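# Four arms lower a slung pipe into a trench

## Task

Using the slings, ease the pipe down into the trench until it lies along its full length on the trench floor; the attempt fails immediately if the pipe moves quickly while in contact with a bank or the trench, for example by being released from above or rolled in.

## Robot and tools

Robots: four identical i2rt Big YAM arms named arm1, arm2, arm3 and arm4. Each has six revolute joints, a two-finger gripper and a camera on the wrist. Two fixed room cameras, cam_high and cam_low, also see the scene. The hand reaches roughly 1.0 m from the joint1 axis when fully extended.

Frame: a single scene frame for everything, origin on the floor, +z up, metres. Feet (base_link; each foot looks along its own +x): arm1 at (-1.010, -0.478, 0.809), quat_wxyz (0.767, -0.008, -0.002, 0.641); arm2 at (-0.307, 0.516, 0.819), (0.685, -0.007, -0.006, -0.728); arm3 at (0.612, -0.542, 0.812), (0.646, 0.002, -0.005, 0.763); arm4 at (1.210, 0.500, 0.782), (0.730, 0.001, -0.002, -0.683). So arm1 and arm3 stand on the -y side, arm2 and arm4 on the +y side. The "hand" point lies between the finger pads, about 1 cm short of the tips; fingers point along the hand's +z and open along its y. The printed hand position may be off, more so when the arm is stretched.

Tool move: optional keys arm1..arm4 and cameras. Each arm key holds an object with "joints", "target" (plus optional "speed"), or both. An arm not named receives nothing new but may still push toward older targets.
- joints: absolute joint targets by name. joint1_rad -2.879 to 2.879 (yaw about the foot, positive counter-clockwise seen from above, 0 = along the foot's +x); joint2_rad 0 to 3.141 (shoulder; 0 = upper arm pointing back, roughly level, increasing lifts it up then forward); joint3_rad 0 to 3.019 (elbow; 0 = folded, increasing opens); joint4_rad -1.692 to 1.57 (hand pitch, positive tips fingers up); joint5_rad -1.57 to 1.57 (sideways swing, positive to the arm's right); joint6_rad -2.094 to 2.094 (roll, positive clockwise viewed from behind); gripper_m 0 to 0.093 (fingertip gap in metres). Done tolerances: ±0.045, ±0.14, ±0.09, ±0.055, ±0.03, ±0.035 rad, gripper ±0.003 m.
- target: one list of seven numbers for that arm, [x, y, z, qw, qx, qy, qz], an absolute hand pose in the scene frame (metres, unit quaternion), formatted like the "hand" line. The hand moves in a straight line from its current hand_target toward it. When target is given, joints may contain only gripper_m.
- speed: top path speed in m/s, 0.002 to 0.5, default 0.25; rotation is capped at twice that in rad/s. Only valid alongside target.
All motions in one call start together; all hand paths in a call finish together, paced by the slowest. Paths last 0.5 to 10 s and stop short if longer. Each step the commanded pose is clipped to 100 mm and 20 degrees from the measured hand, then damped IK runs, favouring position. Expect errors of a centimetre or more, lag, and overspeed near full stretch. Paths do not avoid obstacles or other arms. Unknown keys make a call invalid; out-of-range values get it refused, and a refusal (or a stop) cancels the rest of that reply's move, wait and finished_scene calls.
- cameras: list from arm1_cam_wrist, arm2_cam_wrist, arm3_cam_wrist, arm4_cam_wrist, cam_high, cam_low, all. Omitted, null or ["all"] gives every camera; [] gives none.

Tool wait: seconds from 0 to 10, plus cameras as in move; commands nothing new. zoom_image: camera name and region [x0, y0, x1, y1] in pixels (origin top-left, at most 504x504) of that camera's latest image; images are 672x504. read_manual: returns licence texts only. finished_scene: scene = this scene's number; irreversible, and the goal must hold with no robot help.

Results: per-arm state including joint_positions, Joint velocities (rad/s, gripper m/s; "within noise" means at rest), joint torques (N m, positive toward larger angle, includes gravity; numbers 3 and 4 wrap at ±28), hand and hand_target. A "pictures" line orders the images. "as last shown" lists arms not commanded; their status reads "not commanded". The "move" line gives "done" or the worst status per arm. Status words: off_target (stopped short, may keep pushing); time_out (joint kept a nearby target and may keep pushing; send its reported position to relax it; a loaded joint may sag); not_followed, with "joint command not followed" or "pose unreachable" meaning a safety check blocked it (the gripper still moves); on_its_own lists uncommanded behaviour, where "held at" is a target, not a reading. MOTOR HOT appears near 85 °C; at 100 °C the arm goes limp for 30 to 60 s (OVER-TEMPERATURE FAULT, keys say limit_stop_at_motor_heat, resend targets afterwards).

Gripper: when squeezing a rigid part, gripper_m reads up to 0.005 m below its width (some read up to 0.002 wider). Empty and closed reads 0.000 to 0.003. Targeting about 0.005 m under the first-contact reading gives full force (roughly 50 to 64 N per pad). Open well beyond the reading to release.

Avoid: dropping the pipe or letting it roll or slide fast into the trench; releasing it while it moves; pushing anything out of the work area or onto the floor; robots pressing or hitting each other (including one gripper closing on another's fingers); long stretched or blocked pushing that overheats motors. The safety check can miss contact between fingers, gripper housings and wrist cameras. Objects may be nudged by brief disturbances. The simulation keeps running while you think.

Each tool is called after ">>>" by a JSON object that holds its "fn" and its "kwargs".

## Session

>>> {"fn": "move", "kwargs": {}}

Scene clock: 0.00 s.
Joint torques (N m): no reading
Heat: arm1: hottest joint2_rad 29 °C; arm2: hottest gripper 29 °C; arm3: hottest joint2_rad 29 °C; arm4: hottest joint5_rad 29 °C.
Joint velocities: within noise
arm1.joint_positions: joint1_rad=+0.463 joint2_rad=+0.644 joint3_rad=+1.433 joint4_rad=-1.528 joint5_rad=-0.151 joint6_rad=+0.131 gripper_m=+0.09396
arm1.joint_status: not commanded
arm1.hand: x=-1.1007 y=-0.2799 z=+1.3245 quat_wxyz=(-0.162, +0.716, -0.571, -0.367) (m; scene frame)
arm1.hand_target: x=-1.1003 y=-0.2818 z=+1.3343 quat_wxyz=(-0.169, +0.713, -0.567, -0.376) (m; scene frame)
arm1.hand_status: not commanded
arm2.joint_positions: joint1_rad=+0.344 joint2_rad=+0.519 joint3_rad=+1.379 joint4_rad=-1.320 joint5_rad=+0.063 joint6_rad=+0.187 gripper_m=+0.09396
arm2.joint_status: not commanded
arm2.hand: x=-0.2620 y=+0.3341 z=+1.3801 quat_wxyz=(-0.439, -0.579, -0.615, +0.304) (m; scene frame)
arm2.hand_target: x=-0.2629 y=+0.3373 z=+1.3911 quat_wxyz=(-0.449, -0.575, -0.610, +0.310) (m; scene frame)
arm2.hand_status: not commanded
arm3.joint_positions: joint1_rad=-0.192 joint2_rad=+0.525 joint3_rad=+1.406 joint4_rad=-1.298 joint5_rad=-0.073 joint6_rad=+0.119 gripper_m=+0.09396
arm3.joint_status: not commanded
arm3.hand: x=+0.6033 y=-0.3522 z=+1.3879 quat_wxyz=(-0.348, +0.562, -0.618, -0.425) (m; scene frame)
arm3.hand_target: x=+0.6032 y=-0.3558 z=+1.3978 quat_wxyz=(-0.355, +0.558, -0.613, -0.433) (m; scene frame)
arm3.hand_status: not commanded
arm4.joint_positions: joint1_rad=-0.380 joint2_rad=+0.466 joint3_rad=+1.426 joint4_rad=-1.395 joint5_rad=+0.164 joint6_rad=+0.191 gripper_m=+0.09396
arm4.joint_status: not commanded
arm4.hand: x=+1.1323 y=+0.3633 z=+1.3533 quat_wxyz=(-0.305, -0.747, -0.388, +0.446) (m; scene frame)
arm4.hand_target: x=+1.1330 y=+0.3657 z=+1.3639 quat_wxyz=(-0.312, -0.741, -0.383, +0.454) (m; scene frame)
arm4.hand_status: not commanded
pictures: arm1_cam_wrist, arm2_cam_wrist, arm3_cam_wrist, arm4_cam_wrist, cam_high, cam_low

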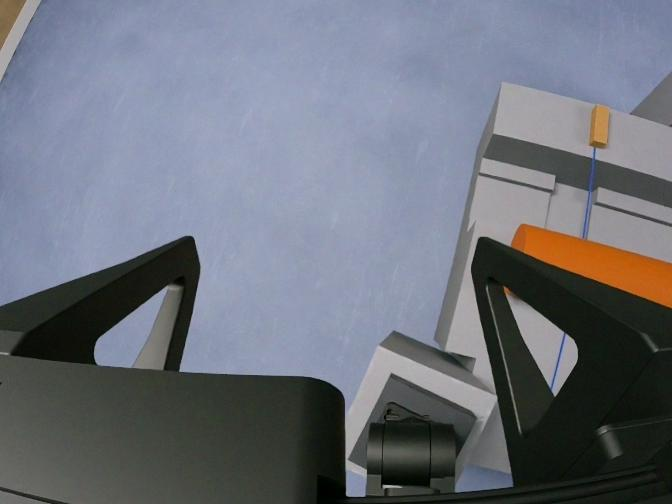

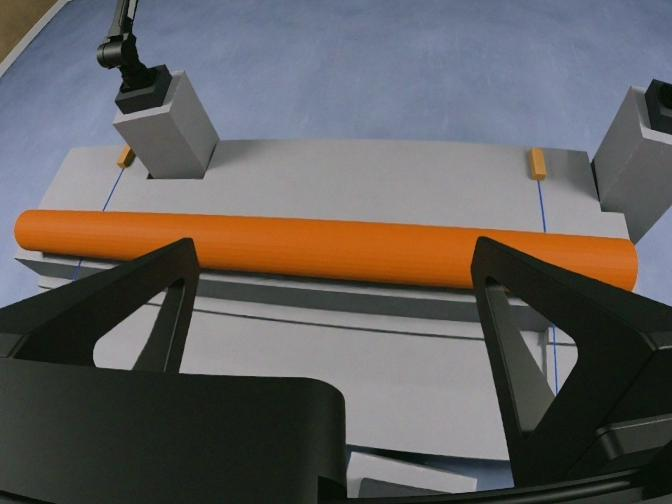

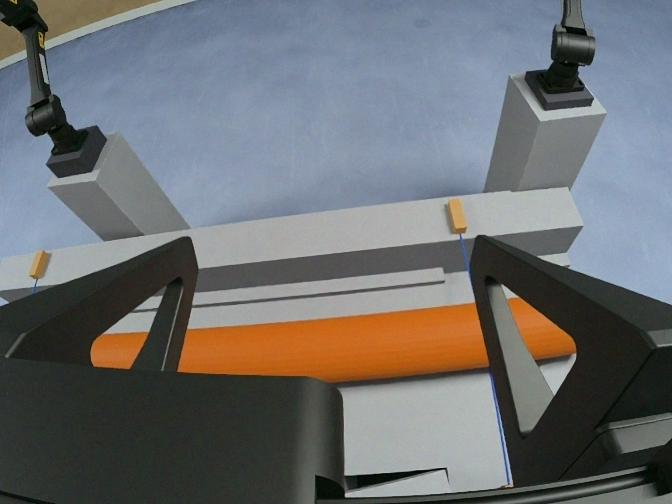

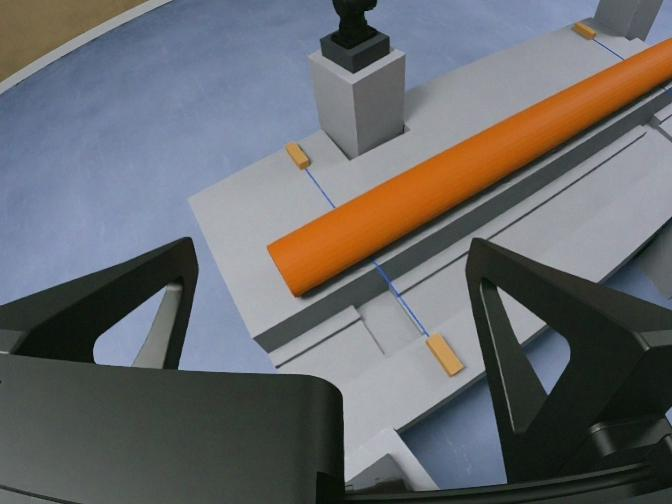

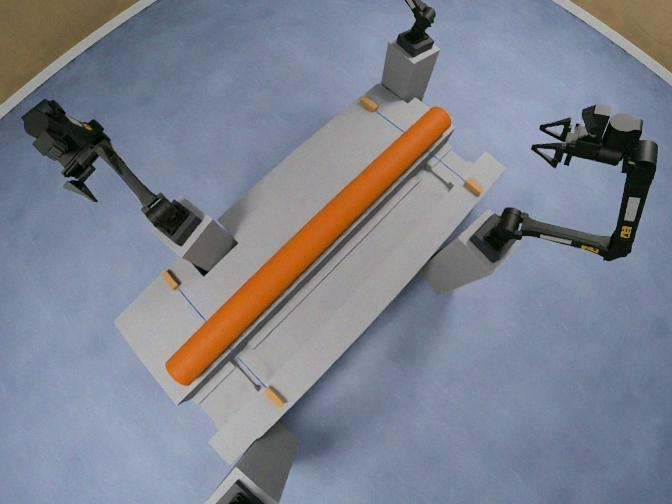

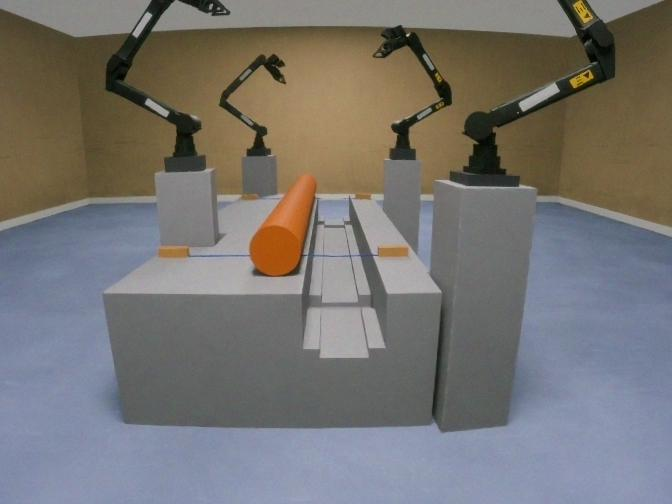

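>>> {"fn": "zoom_image", "kwargs": {"camera": "cam_high", "region": [110, 60, 530, 480]}}

>>> {"fn": "zoom_image", "kwargs": {"camera": "cam_low", "region": [90, 150, 460, 430]}}

>>> {"fn": "zoom_image", "kwargs": {"camera": "arm2_cam_wrist", "region": [0, 60, 500, 500]}}

>>> {"fn": "zoom_image", "kwargs": {"camera": "arm4_cam_wrist", "region": [172, 100, 672, 450]}}

Scaled by 1.200.

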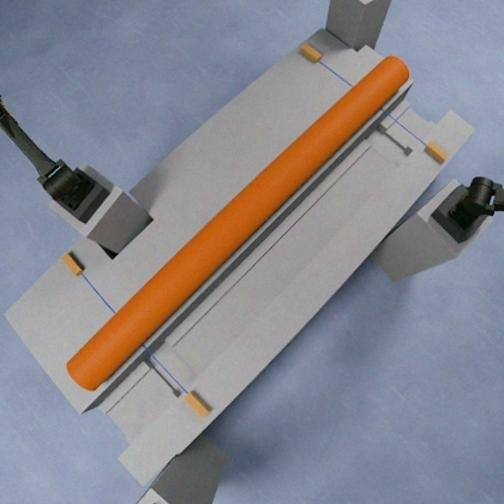

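Scaled by 1.362.

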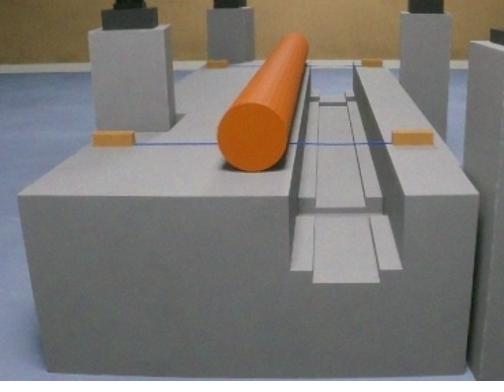

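Scaled by 1.008 from the camera's 672x504 image, which has a finer 960x720 frame.

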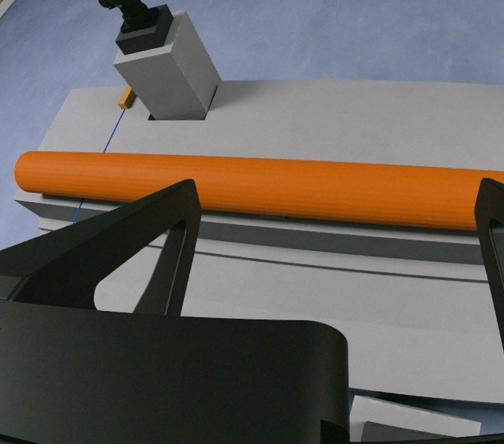

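Scaled by 1.008 from the camera's 672x504 image, which has a finer 960x720 frame.

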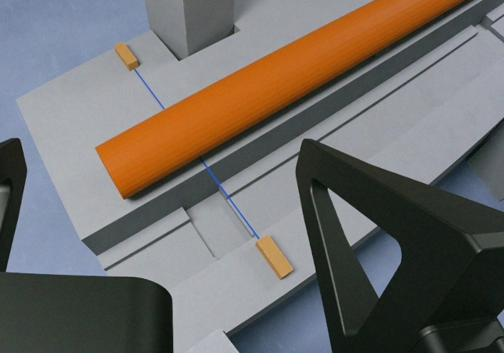

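>>> {"fn": "move", "kwargs": {"arm1": {"joints": {"joint1_rad": -1.618, "joint2_rad": 1.9, "joint3_rad": 0.6, "joint4_rad": -0.3, "joint5_rad": -0.51, "joint6_rad": -1.83}}, "arm2": {"joints": {"joint1_rad": -1.337, "joint2_rad": 2.0, "joint3_rad": 0.77, "joint4_rad": -0.16, "joint5_rad": -0.515, "joint6_rad": -1.372}}, "arm3": {"joints": {"joint1_rad": -1.997, "joint2_rad": 1.9, "joint3_rad": 0.5, "joint4_rad": -0.22, "joint5_rad": -0.504, "joint6_rad": -1.868}}, "arm4": {"joints": {"joint1_rad": -1.25, "joint2_rad": 1.85, "joint3_rad": 0.56, "joint4_rad": 0.03, "joint5_rad": -0.481, "joint6_rad": -1.13}}}}

Scene clock: 140.73 s.
Joint torques (N m): arm1=[0.26 -10.7 2.14 0.92 -0.52 -0.08] | arm2=[-0.79 -14.97 4.07 0.36 -0.61 0.04] | arm3=[1.32 -12.16 1.22 0.27 -0.72 -0.07] | arm4=[0.26 -11.22 2.76 1.29 -0.37 0]
Heat: arm1: hottest joint3_rad 36 °C; arm2: hottest joint3_rad 38 °C; arm3: hottest joint3_rad 31 °C; arm4: hottest joint3_rad 33 °C.
move: arm1 done; arm2 done; arm3 done; arm4 done
Joint velocities: within noise
arm1.joint_positions: joint1_rad=-1.619 joint2_rad=+1.887 joint3_rad=+0.607 joint4_rad=-0.312 joint5_rad=-0.509 joint6_rad=-1.821 gripper_m=+0.09397
arm1.joint_status: all done
arm1.hand: x=-0.6887 y=-0.4677 z=+0.6925 quat_wxyz=(-0.211, +0.692, -0.677, -0.131) (m; scene frame)
arm1.hand_target: x=-0.6934 y=-0.4659 z=+0.6881 quat_wxyz=(-0.210, +0.695, -0.674, -0.135) (m; scene frame)
arm1.hand_status: not commanded
arm2.joint_positions: joint1_rad=-1.335 joint2_rad=+2.007 joint3_rad=+0.770 joint4_rad=-0.174 joint5_rad=-0.513 joint6_rad=-1.364 gripper_m=+0.09397
arm2.joint_status: all done
arm2.hand: x=-0.6902 y=+0.3609 z=+0.6857 quat_wxyz=(-0.172, -0.677, -0.684, +0.212) (m; scene frame)
arm2.hand_target: x=-0.6958 y=+0.3607 z=+0.6894 quat_wxyz=(-0.165, -0.672, -0.687, +0.222) (m; scene frame)
arm2.hand_status: not commanded
arm3.joint_positions: joint1_rad=-1.998 joint2_rad=+1.898 joint3_rad=+0.502 joint4_rad=-0.229 joint5_rad=-0.501 joint6_rad=-1.860 gripper_m=+0.09397
arm3.joint_status: all done
arm3.hand: x=+0.8872 y=-0.5297 z=+0.6797 quat_wxyz=(-0.208, +0.689, -0.679, -0.146) (m; scene frame)
arm3.hand_target: x=+0.8874 y=-0.5291 z=+0.6792 quat_wxyz=(-0.211, +0.692, -0.675, -0.144) (m; scene frame)
arm3.hand_status: not commanded
arm4.joint_positions: joint1_rad=-1.249 joint2_rad=+1.855 joint3_rad=+0.559 joint4_rad=+0.013 joint5_rad=-0.478 joint6_rad=-1.117 gripper_m=+0.09396
arm4.joint_status: all done
arm4.hand: x=+0.9057 y=+0.2902 z=+0.6710 quat_wxyz=(-0.172, -0.679, -0.681, +0.213) (m; scene frame)
arm4.hand_target: x=+0.9005 y=+0.2880 z=+0.6744 quat_wxyz=(-0.167, -0.671, -0.686, +0.225) (m; scene frame)
arm4.hand_status: not commanded
pictures: arm1_cam_wrist, arm2_cam_wrist, arm3_cam_wrist, arm4_cam_wrist, cam_high, cam_low

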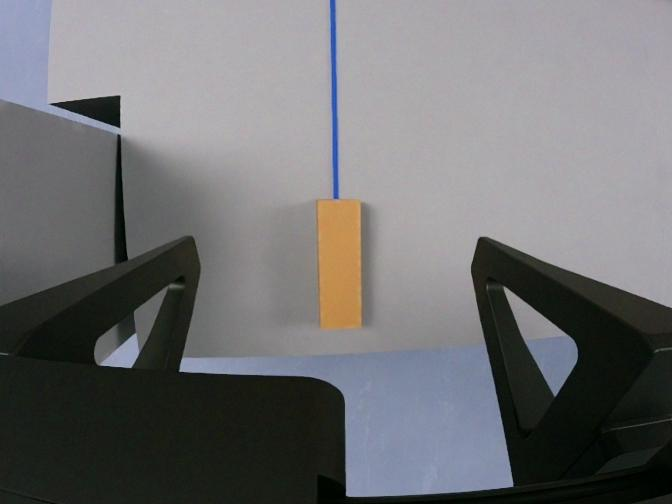

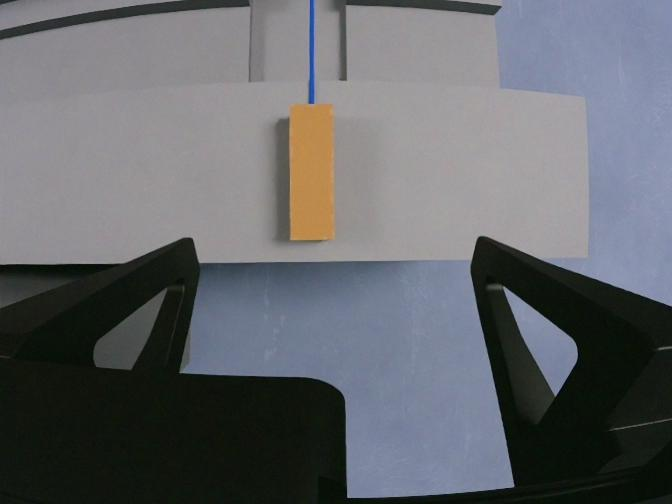

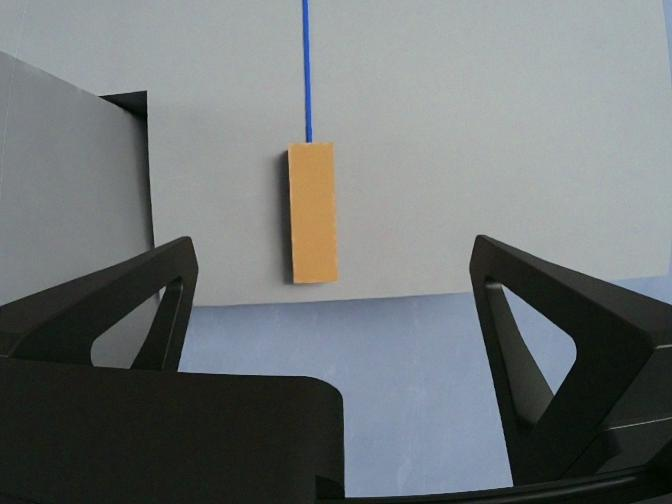

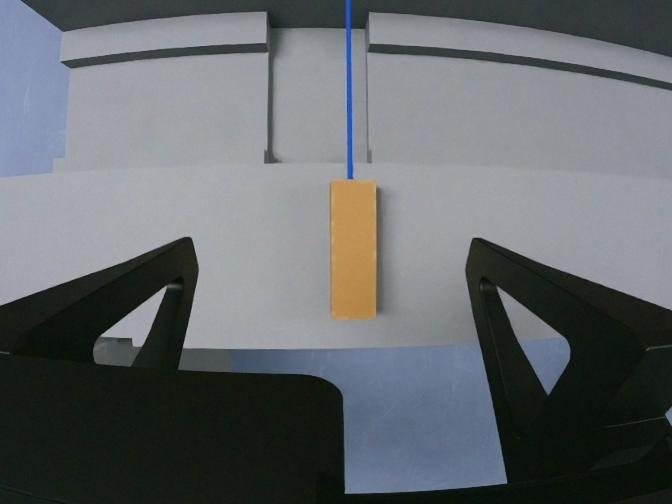

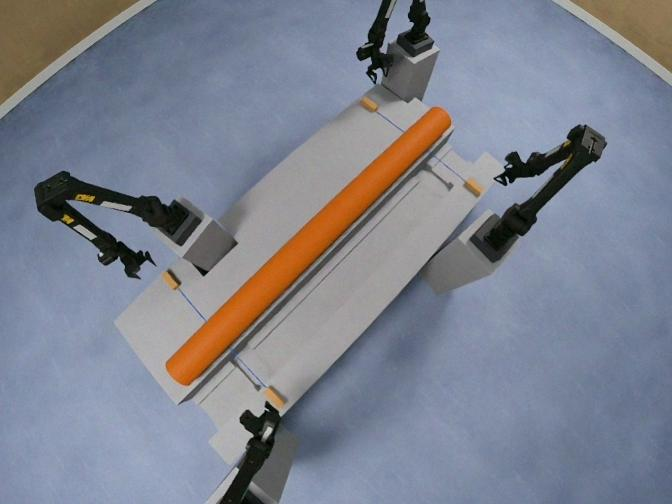

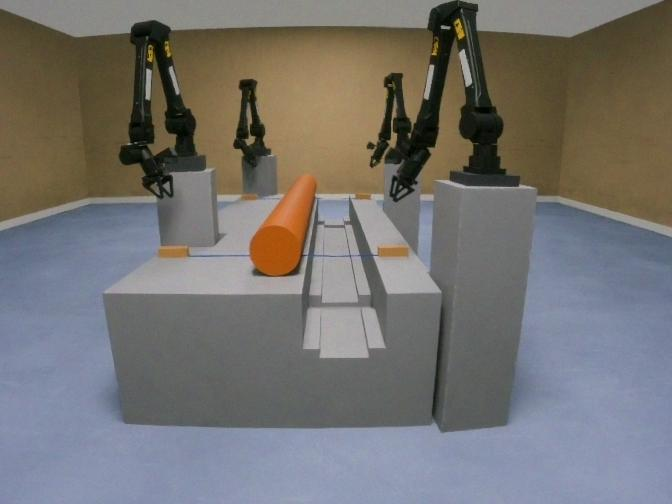

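>>> {"fn": "move", "kwargs": {"arm1": {"target": [-0.685, -0.49, 0.59, 0.183, -0.683, 0.683, 0.183]}, "arm2": {"target": [-0.674, 0.345, 0.59, 0.183, 0.683, 0.683, -0.183]}, "arm3": {"target": [0.871, -0.533, 0.59, 0.183, -0.683, 0.683, 0.183]}, "arm4": {"target": [0.890, 0.305, 0.59, 0.183, 0.683, 0.683, -0.183]}}}

Scene clock: 152.17 s.
Joint torques (N m): arm1=[-0.09 -14.62 1.11 0.49 -0.42 -0.15] | arm2=[0.15 -16.62 2.52 0.23 -0.49 0.23] | arm3=[0.67 -15.09 -0.65 -0.02 -0.51 -0.08] | arm4=[-0.15 -13.86 1.98 1.01 -0.39 0]
Heat: arm1: hottest joint3_rad 34 °C; arm2: hottest joint3_rad 36 °C; arm3: hottest joint3_rad 30 °C; arm4: hottest joint3_rad 32 °C.
move: arm1 done; arm2 off_target; arm3 done; arm4 off_target
Joint velocities: within noise
arm1.joint_positions: joint1_rad=-1.678 joint2_rad=+2.259 joint3_rad=+0.782 joint4_rad=-0.281 joint5_rad=-0.505 joint6_rad=-1.894 gripper_m=+0.09397
arm1.joint_status: not commanded
arm1.hand: x=-0.6875 y=-0.4877 z=+0.5923 quat_wxyz=(-0.180, +0.680, -0.685, -0.187) (m; scene frame)
arm1.hand_target: x=-0.6850 y=-0.4900 z=+0.5900 quat_wxyz=(-0.183, +0.683, -0.683, -0.183) (m; scene frame)
arm1.hand_status: done (0.004 m and 0.7 deg from the pose sent, 0.105 m and 6.9 deg at the start)
arm2.joint_positions: joint1_rad=-1.294 joint2_rad=+2.303 joint3_rad=+0.827 joint4_rad=-0.009 joint5_rad=-0.494 joint6_rad=-1.322 gripper_m=+0.09397
arm2.joint_status: not commanded
arm2.hand: x=-0.6618 y=+0.3514 z=+0.5847 quat_wxyz=(-0.192, -0.687, -0.680, +0.170) (m; scene frame)
arm2.hand_target: x=-0.6738 y=+0.3451 z=+0.5901 quat_wxyz=(-0.183, -0.683, -0.683, +0.183) (m; scene frame)
arm2.hand_status: off_target (0.015 m and 1.9 deg from the pose sent, 0.098 m and 3.6 deg at the start)
arm3.joint_positions: joint1_rad=-2.016 joint2_rad=+2.264 joint3_rad=+0.599 joint4_rad=-0.086 joint5_rad=-0.491 joint6_rad=-1.891 gripper_m=+0.09397
arm3.joint_status: not commanded
arm3.hand: x=+0.8654 y=-0.5291 z=+0.5891 quat_wxyz=(-0.178, +0.681, -0.684, -0.192) (m; scene frame)
arm3.hand_target: x=+0.8710 y=-0.5330 z=+0.5900 quat_wxyz=(-0.183, +0.683, -0.683, -0.183) (m; scene frame)
arm3.hand_status: done (0.007 m and 1.2 deg from the pose sent, 0.091 m and 5.2 deg at the start)
arm4.joint_positions: joint1_rad=-1.303 joint2_rad=+2.160 joint3_rad=+0.665 joint4_rad=+0.071 joint5_rad=-0.486 joint6_rad=-1.182 gripper_m=+0.09396
arm4.joint_status: not commanded
arm4.hand: x=+0.9055 y=+0.3089 z=+0.5843 quat_wxyz=(-0.192, -0.691, -0.678, +0.163) (m; scene frame)
arm4.hand_target: x=+0.8900 y=+0.3051 z=+0.5902 quat_wxyz=(-0.183, -0.683, -0.683, +0.183) (m; scene frame)
arm4.hand_status: off_target (0.017 m and 2.7 deg from the pose sent, 0.084 m and 3.7 deg at the start)
pictures: arm1_cam_wrist, arm2_cam_wrist, arm3_cam_wrist, arm4_cam_wrist, cam_high, cam_low

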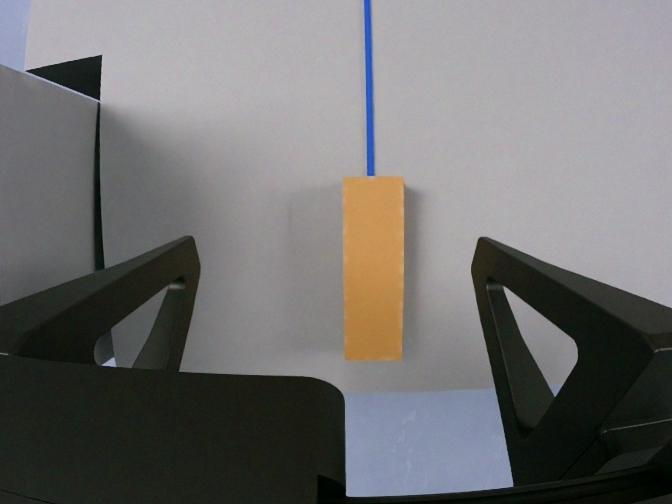

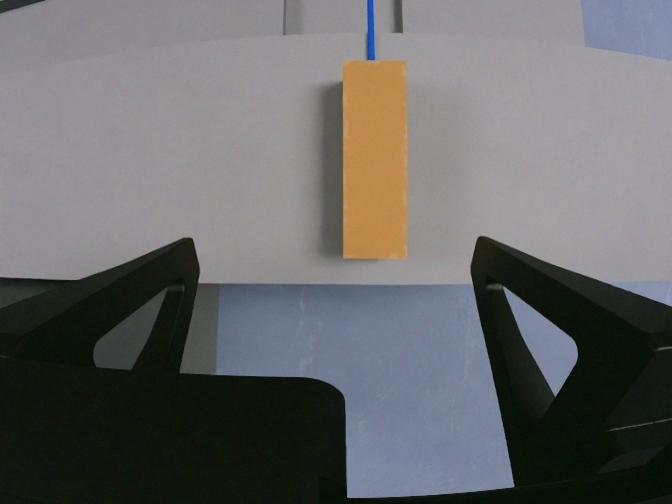

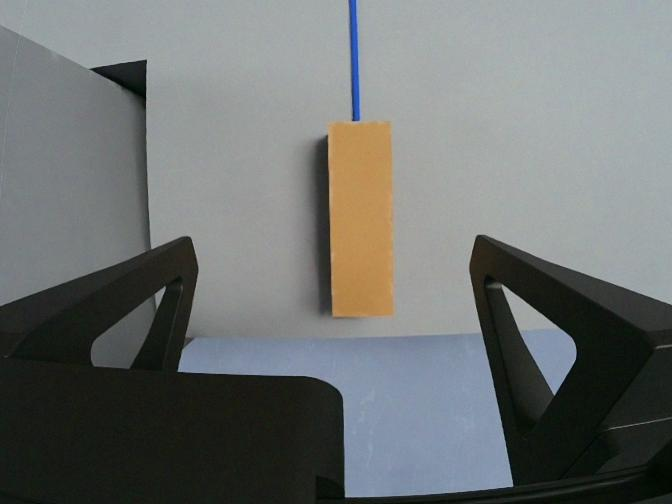

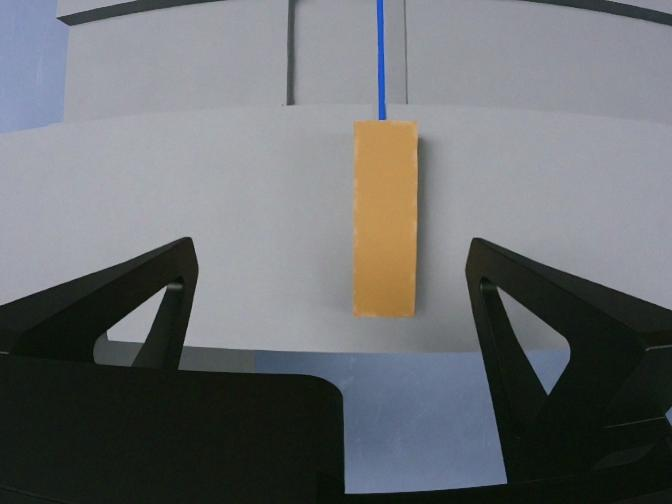

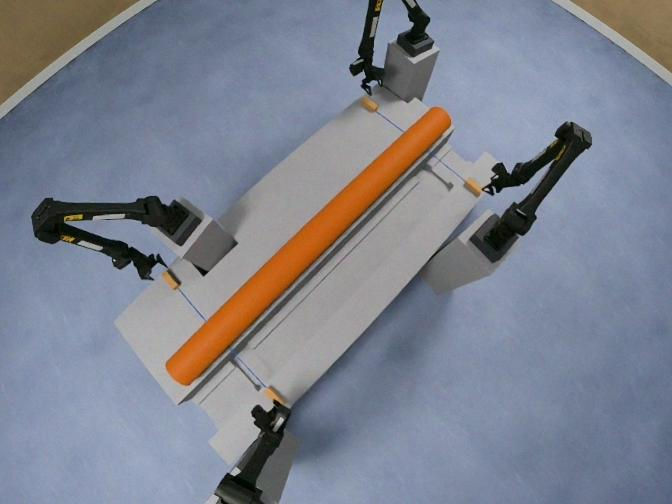

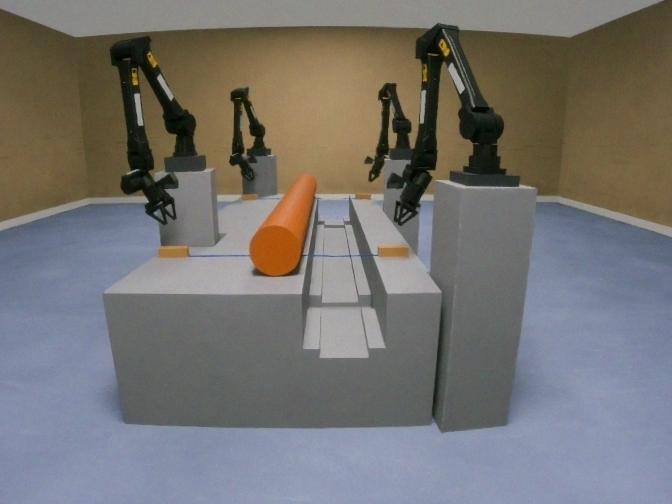

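>>> {"fn": "move", "kwargs": {"arm1": {"target": [-0.661, -0.502, 0.518, 0.183, -0.683, 0.683, 0.183]}, "arm2": {"target": [-0.696, 0.297, 0.525, 0.183, 0.683, 0.683, -0.183]}, "arm3": {"target": [0.885, -0.524, 0.521, 0.183, -0.683, 0.683, 0.183]}, "arm4": {"target": [0.864, 0.298, 0.526, 0.183, 0.683, 0.683, -0.183]}, "cameras": ["arm1_cam_wrist", "arm2_cam_wrist", "arm3_cam_wrist", "arm4_cam_wrist", "cam_low"]}}

Scene clock: 184.33 s.
Joint torques (N m): arm1=[-1.03 -15.62 0.44 0.4 -0.39 -0.05] | arm2=[-0.26 -17.38 2.29 0.36 -0.46 0.22] | arm3=[1.79 -16.15 -1.47 0.02 -0.71 0.09] | arm4=[-0.38 -15.38 0.9 0.98 -0.38 0]
Heat: arm1: hottest joint3_rad 31 °C; arm2: hottest joint3_rad 33 °C; arm3: hottest joint2_rad 30 °C; arm4: hottest joint3_rad 31 °C.
move: arm1 done; arm2 done; arm3 done; arm4 off_target
Joint velocities: within noise
arm1.joint_positions: joint1_rad=-1.686 joint2_rad=+2.474 joint3_rad=+0.951 joint4_rad=-0.231 joint5_rad=-0.504 joint6_rad=-1.907 gripper_m=+0.09397
arm1.joint_status: not commanded
arm1.hand: x=-0.6588 y=-0.4995 z=+0.5231 quat_wxyz=(-0.182, +0.683, -0.683, -0.184) (m; scene frame)
arm1.hand_target: x=-0.6609 y=-0.5019 z=+0.5181 quat_wxyz=(-0.183, +0.683, -0.683, -0.183) (m; scene frame)
arm1.hand_status: done (0.006 m and 0.2 deg from the pose sent, 0.080 m and 0.7 deg at the start)
arm2.joint_positions: joint1_rad=-1.188 joint2_rad=+2.496 joint3_rad=+1.000 joint4_rad=+0.074 joint5_rad=-0.480 joint6_rad=-1.211 gripper_m=+0.09397
arm2.joint_status: not commanded
arm2.hand: x=-0.6880 y=+0.3010 z=+0.5230 quat_wxyz=(-0.188, -0.684, -0.683, +0.174) (m; scene frame)
arm2.hand_target: x=-0.6960 y=+0.2970 z=+0.5252 quat_wxyz=(-0.183, -0.683, -0.683, +0.183) (m; scene frame)
arm2.hand_status: done (0.009 m and 1.2 deg from the pose sent, 0.088 m and 1.9 deg at the start)
arm3.joint_positions: joint1_rad=-1.988 joint2_rad=+2.491 joint3_rad=+0.727 joint4_rad=+0.044 joint5_rad=-0.493 joint6_rad=-1.859 gripper_m=+0.09397
arm3.joint_status: not commanded
arm3.hand: x=+0.8822 y=-0.5253 z=+0.5210 quat_wxyz=(-0.181, +0.683, -0.683, -0.185) (m; scene frame)
arm3.hand_target: x=+0.8850 y=-0.5240 z=+0.5210 quat_wxyz=(-0.183, +0.683, -0.683, -0.183) (m; scene frame)
arm3.hand_status: done (0.003 m and 0.4 deg from the pose sent, 0.071 m and 1.2 deg at the start)
arm4.joint_positions: joint1_rad=-1.303 joint2_rad=+2.371 joint3_rad=+0.818 joint4_rad=+0.137 joint5_rad=-0.487 joint6_rad=-1.189 gripper_m=+0.09396
arm4.joint_status: not commanded
arm4.hand: x=+0.8757 y=+0.2984 z=+0.5214 quat_wxyz=(-0.190, -0.688, -0.680, +0.167) (m; scene frame)
arm4.hand_target: x=+0.8642 y=+0.2981 z=+0.5260 quat_wxyz=(-0.183, -0.683, -0.683, +0.183) (m; scene frame)
arm4.hand_status: off_target (0.013 m and 2.1 deg from the pose sent, 0.072 m and 2.8 deg at the start)
pictures: arm1_cam_wrist, arm2_cam_wrist, arm3_cam_wrist, arm4_cam_wrist, cam_low

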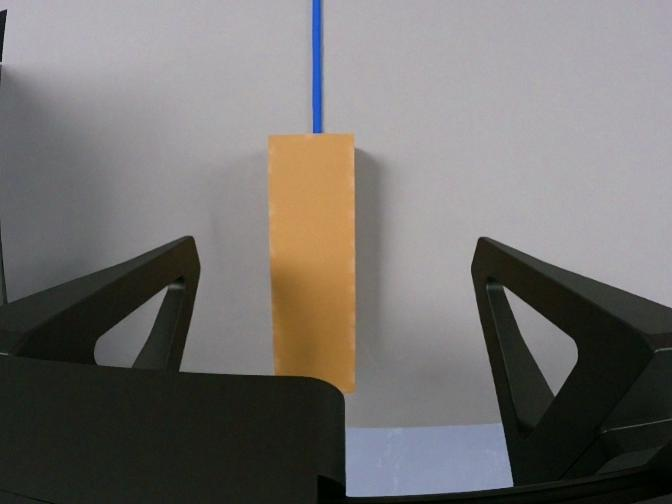

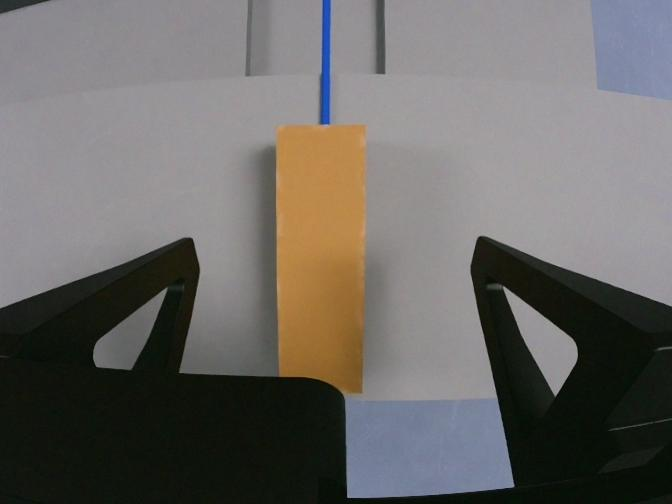

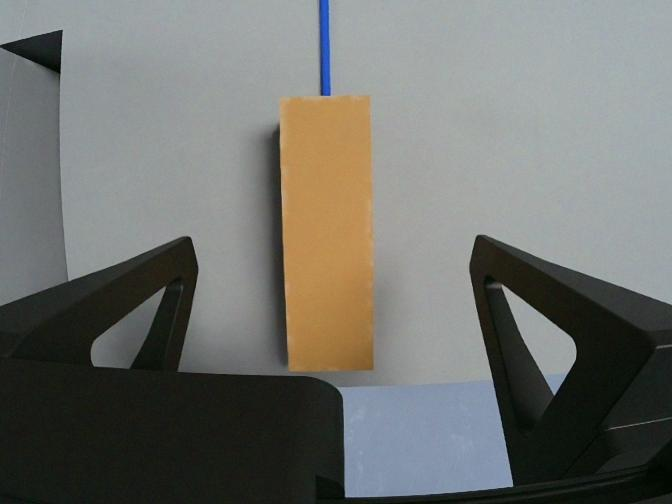

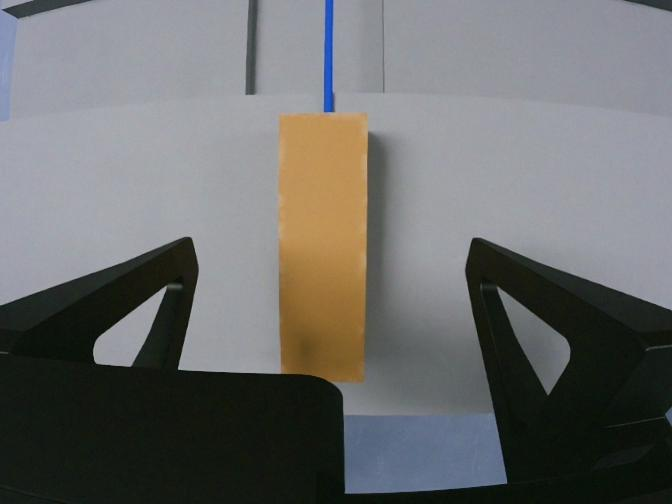

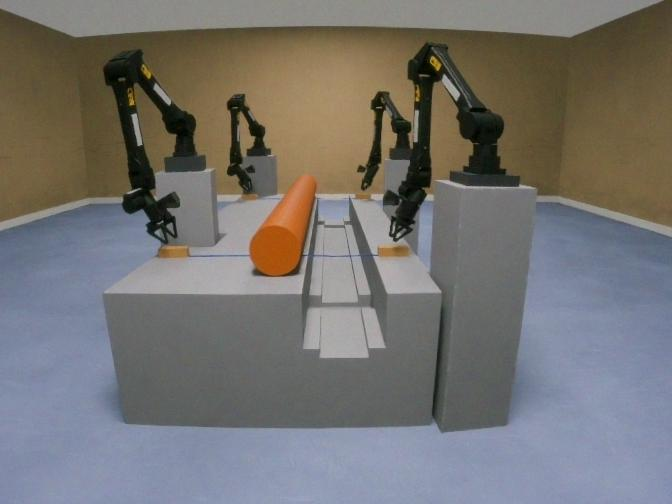

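>>> {"fn": "move", "kwargs": {"arm1": {"target": [-0.670, -0.509, 0.459, 0.183, -0.683, 0.683, 0.183], "speed": 0.1}, "arm2": {"target": [-0.690, 0.303, 0.466, 0.183, 0.683, 0.683, -0.183], "speed": 0.1}, "arm3": {"target": [0.882, -0.520, 0.464, 0.183, -0.683, 0.683, 0.183], "speed": 0.1}, "arm4": {"target": [0.8705, 0.301, 0.4686, 0.183, 0.683, 0.683, -0.183], "speed": 0.1}, "cameras": ["arm1_cam_wrist", "arm2_cam_wrist", "arm3_cam_wrist", "arm4_cam_wrist", "cam_low"]}}

Scene clock: 200.67 s.
Joint torques (N m): arm1=[-1.03 -14.74 0.08 0.7 -0.32 -0.12] | arm2=[-1.2 -17.32 1.5 0.38 -0.53 0.07] | arm3=[1.96 -15.74 -1.89 0.09 -0.72 0.09] | arm4=[-0.32 -15.27 0.29 1.02 -0.39 0]
Heat: arm1: hottest joint2_rad 30 °C; arm2: hottest joint3_rad 32 °C; arm3: hottest joint2_rad 30 °C; arm4: hottest joint3_rad 30 °C.
move: arm1 done; arm2 done; arm3 done; arm4 done
Joint velocities: within noise
arm1.joint_positions: joint1_rad=-1.711 joint2_rad=+2.635 joint3_rad=+1.033 joint4_rad=-0.166 joint5_rad=-0.499 joint6_rad=-1.935 gripper_m=+0.09397
arm1.joint_status: not commanded
arm1.hand: x=-0.6662 y=-0.5071 z=+0.4664 quat_wxyz=(-0.183, +0.683, -0.683, -0.184) (m; scene frame)
arm1.hand_target: x=-0.6701 y=-0.5089 z=+0.4592 quat_wxyz=(-0.183, +0.683, -0.683, -0.183) (m; scene frame)
arm1.hand_status: done (0.009 m and 0.1 deg from the pose sent, 0.066 m and 0.2 deg at the start)
arm2.joint_positions: joint1_rad=-1.188 joint2_rad=+2.652 joint3_rad=+1.079 joint4_rad=+0.148 joint5_rad=-0.480 joint6_rad=-1.210 gripper_m=+0.09397
arm2.joint_status: not commanded
arm2.hand: x=-0.6812 y=+0.3024 z=+0.4662 quat_wxyz=(-0.189, -0.685, -0.683, +0.172) (m; scene frame)
arm2.hand_target: x=-0.6901 y=+0.3030 z=+0.4662 quat_wxyz=(-0.183, -0.683, -0.683, +0.183) (m; scene frame)
arm2.hand_status: done (0.009 m and 1.4 deg from the pose sent, 0.057 m and 1.2 deg at the start)
arm3.joint_positions: joint1_rad=-1.982 joint2_rad=+2.661 joint3_rad=+0.824 joint4_rad=+0.129 joint5_rad=-0.495 joint6_rad=-1.849 gripper_m=+0.09397
arm3.joint_status: not commanded
arm3.hand: x=+0.8826 y=-0.5231 z=+0.4665 quat_wxyz=(-0.183, +0.682, -0.684, -0.182) (m; scene frame)
arm3.hand_target: x=+0.8818 y=-0.5200 z=+0.4640 quat_wxyz=(-0.183, +0.683, -0.683, -0.183) (m; scene frame)
arm3.hand_status: done (0.004 m and 0.2 deg from the pose sent, 0.057 m and 0.4 deg at the start)
arm4.joint_positions: joint1_rad=-1.306 joint2_rad=+2.538 joint3_rad=+0.887 joint4_rad=+0.239 joint5_rad=-0.488 joint6_rad=-1.192 gripper_m=+0.09396
arm4.joint_status: not commanded
arm4.hand: x=+0.8803 y=+0.3008 z=+0.4667 quat_wxyz=(-0.189, -0.687, -0.681, +0.170) (m; scene frame)
arm4.hand_target: x=+0.8705 y=+0.3010 z=+0.4687 quat_wxyz=(-0.183, -0.683, -0.683, +0.183) (m; scene frame)
arm4.hand_status: done (0.010 m and 1.8 deg from the pose sent, 0.053 m and 2.1 deg at the start)
pictures: arm1_cam_wrist, arm2_cam_wrist, arm3_cam_wrist, arm4_cam_wrist, cam_low

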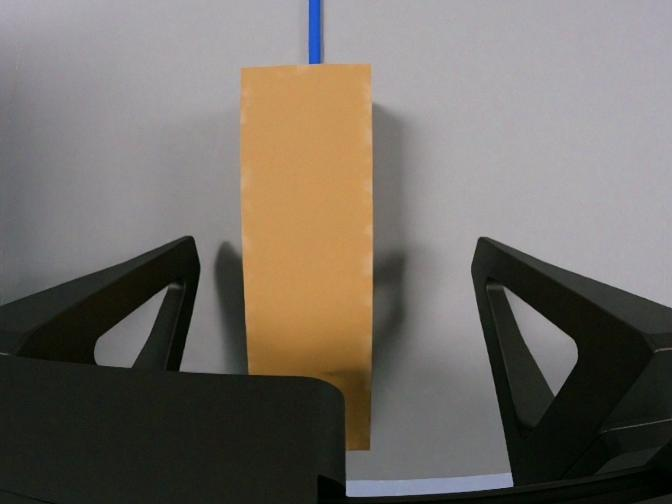

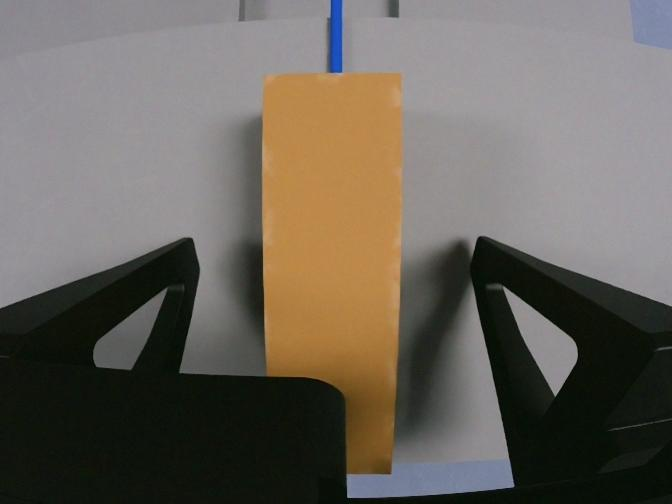

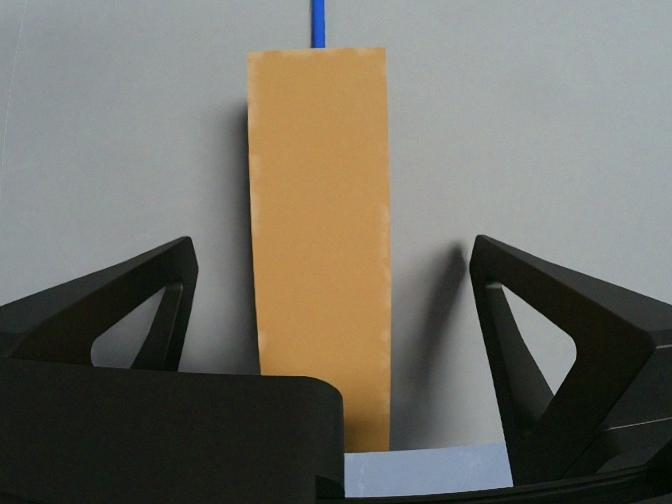

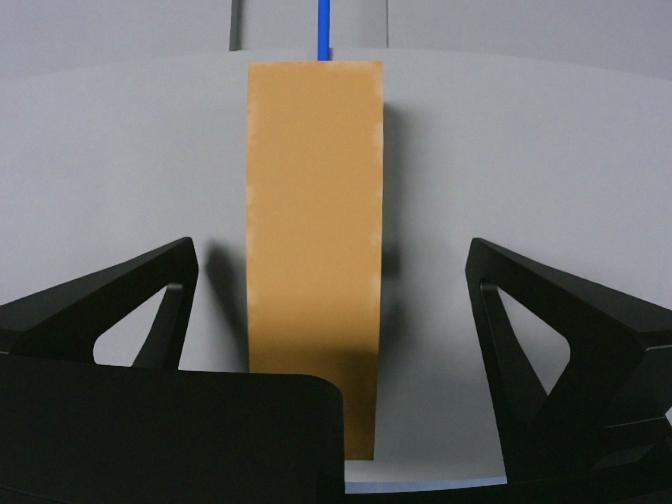

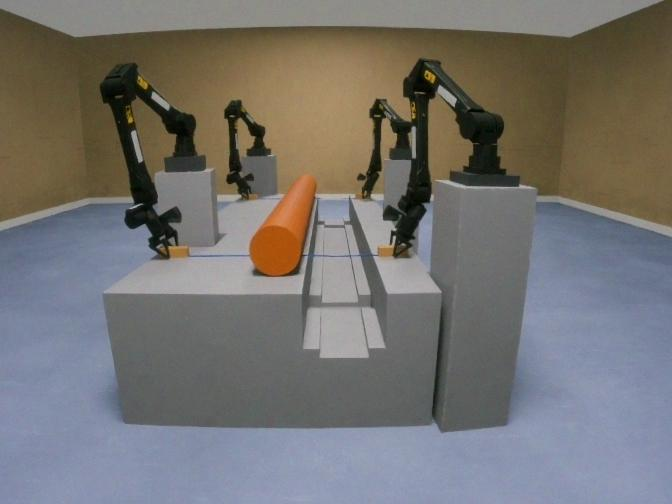

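>>> {"fn": "move", "kwargs": {"arm1": {"joints": {"gripper_m": 0.02}}, "arm2": {"joints": {"gripper_m": 0.02}}, "arm3": {"joints": {"gripper_m": 0.02}}, "arm4": {"joints": {"gripper_m": 0.02}}}}

Scene clock: 204.10 s.
Joint torques (N m): arm1=[-0.5 -15.44 0.09 0.65 -0.32 -0.12] | arm2=[-1.2 -17.38 1.54 0.38 -0.48 0.07] | arm3=[1.96 -15.5 -1.84 0.08 -0.67 0.09] | arm4=[-0.38 -15.15 0.25 0.99 -0.29 0.01]
Heat: arm1: hottest joint2_rad 30 °C; arm2: hottest joint2_rad 31 °C; arm3: hottest joint2_rad 30 °C; arm4: hottest joint3_rad 30 °C.
move: arm1 off_target; arm2 off_target; arm3 off_target; arm4 off_target
Joint velocities: within noise
arm1.joint_positions: joint1_rad=-1.711 joint2_rad=+2.635 joint3_rad=+1.033 joint4_rad=-0.166 joint5_rad=-0.499 joint6_rad=-1.937 gripper_m=+0.03390
arm1.joint_status: gripper_m off_target (ended at +0.03393, target +0.02000)
arm1.hand: x=-0.6662 y=-0.5071 z=+0.4664 quat_wxyz=(-0.183, +0.683, -0.683, -0.184) (m; scene frame)
arm1.hand_target: x=-0.6702 y=-0.5088 z=+0.4592 quat_wxyz=(-0.183, +0.683, -0.683, -0.183) (m; scene frame)
arm1.hand_status: not commanded
arm2.joint_positions: joint1_rad=-1.188 joint2_rad=+2.652 joint3_rad=+1.079 joint4_rad=+0.150 joint5_rad=-0.481 joint6_rad=-1.210 gripper_m=+0.03444
arm2.joint_status: gripper_m off_target (ended at +0.03446, target +0.02000)
arm2.hand: x=-0.6815 y=+0.3021 z=+0.4663 quat_wxyz=(-0.189, -0.684, -0.683, +0.173) (m; scene frame)
arm2.hand_target: x=-0.6901 y=+0.3031 z=+0.4662 quat_wxyz=(-0.183, -0.683, -0.683, +0.183) (m; scene frame)
arm2.hand_status: not commanded
arm3.joint_positions: joint1_rad=-1.982 joint2_rad=+2.661 joint3_rad=+0.824 joint4_rad=+0.130 joint5_rad=-0.496 joint6_rad=-1.848 gripper_m=+0.03470
arm3.joint_status: gripper_m off_target (ended at +0.03473, target +0.02000)
arm3.hand: x=+0.8828 y=-0.5229 z=+0.4666 quat_wxyz=(-0.183, +0.682, -0.684, -0.182) (m; scene frame)
arm3.hand_target: x=+0.8818 y=-0.5200 z=+0.4641 quat_wxyz=(-0.183, +0.683, -0.683, -0.183) (m; scene frame)
arm3.hand_status: not commanded
arm4.joint_positions: joint1_rad=-1.306 joint2_rad=+2.538 joint3_rad=+0.887 joint4_rad=+0.240 joint5_rad=-0.490 joint6_rad=-1.193 gripper_m=+0.03475
arm4.joint_status: gripper_m off_target (ended at +0.03478, target +0.02000)
arm4.hand: x=+0.8801 y=+0.3003 z=+0.4669 quat_wxyz=(-0.190, -0.686, -0.681, +0.171) (m; scene frame)
arm4.hand_target: x=+0.8705 y=+0.3010 z=+0.4687 quat_wxyz=(-0.183, -0.683, -0.683, +0.183) (m; scene frame)
arm4.hand_status: not commanded
pictures: arm1_cam_wrist, arm2_cam_wrist, arm3_cam_wrist, arm4_cam_wrist, cam_high, cam_low

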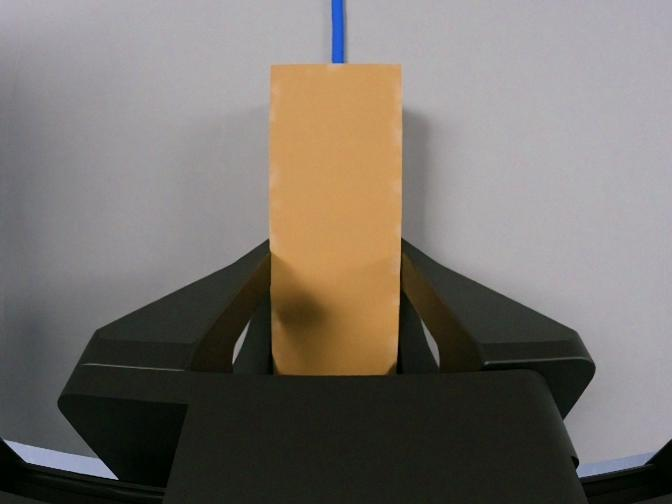

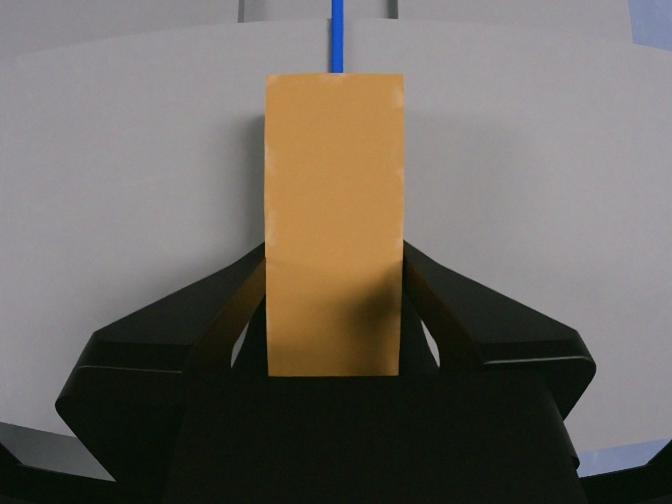

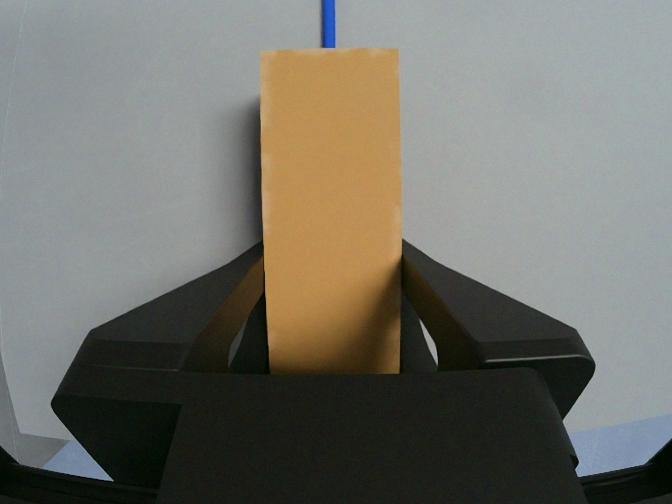

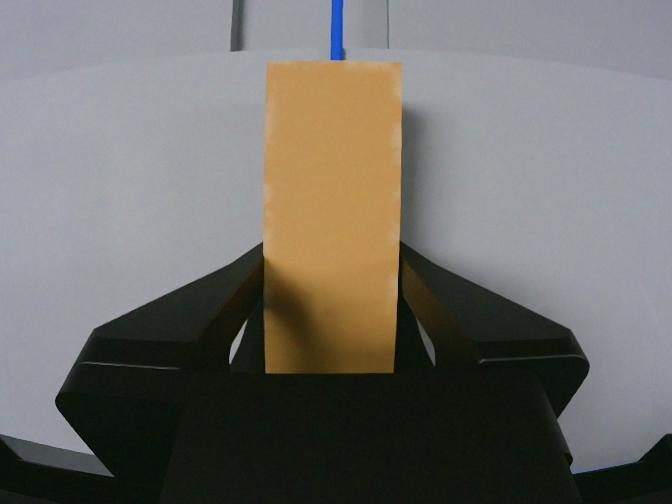

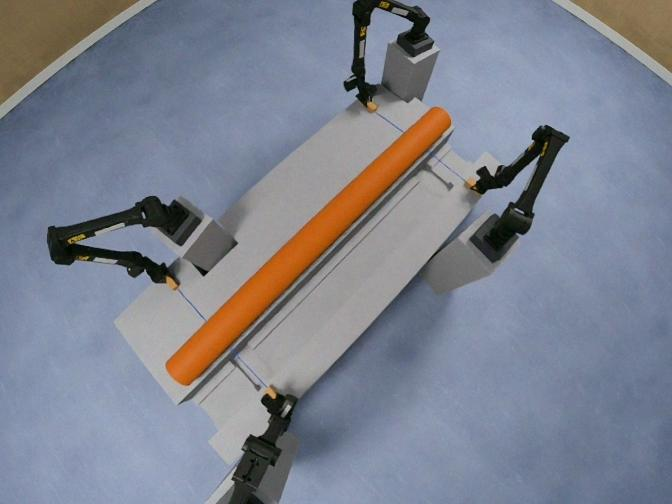

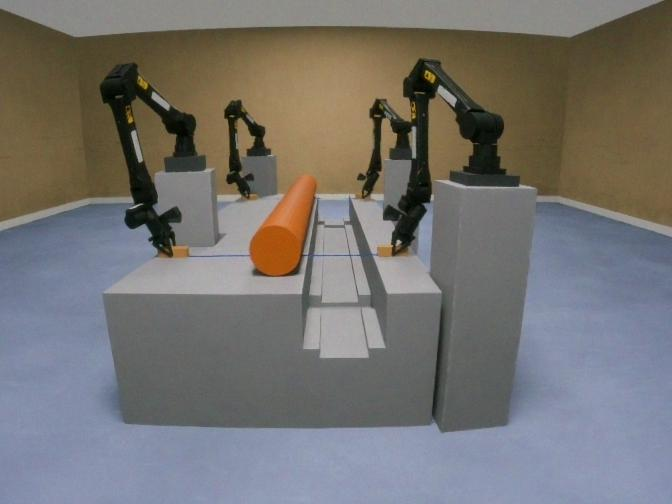

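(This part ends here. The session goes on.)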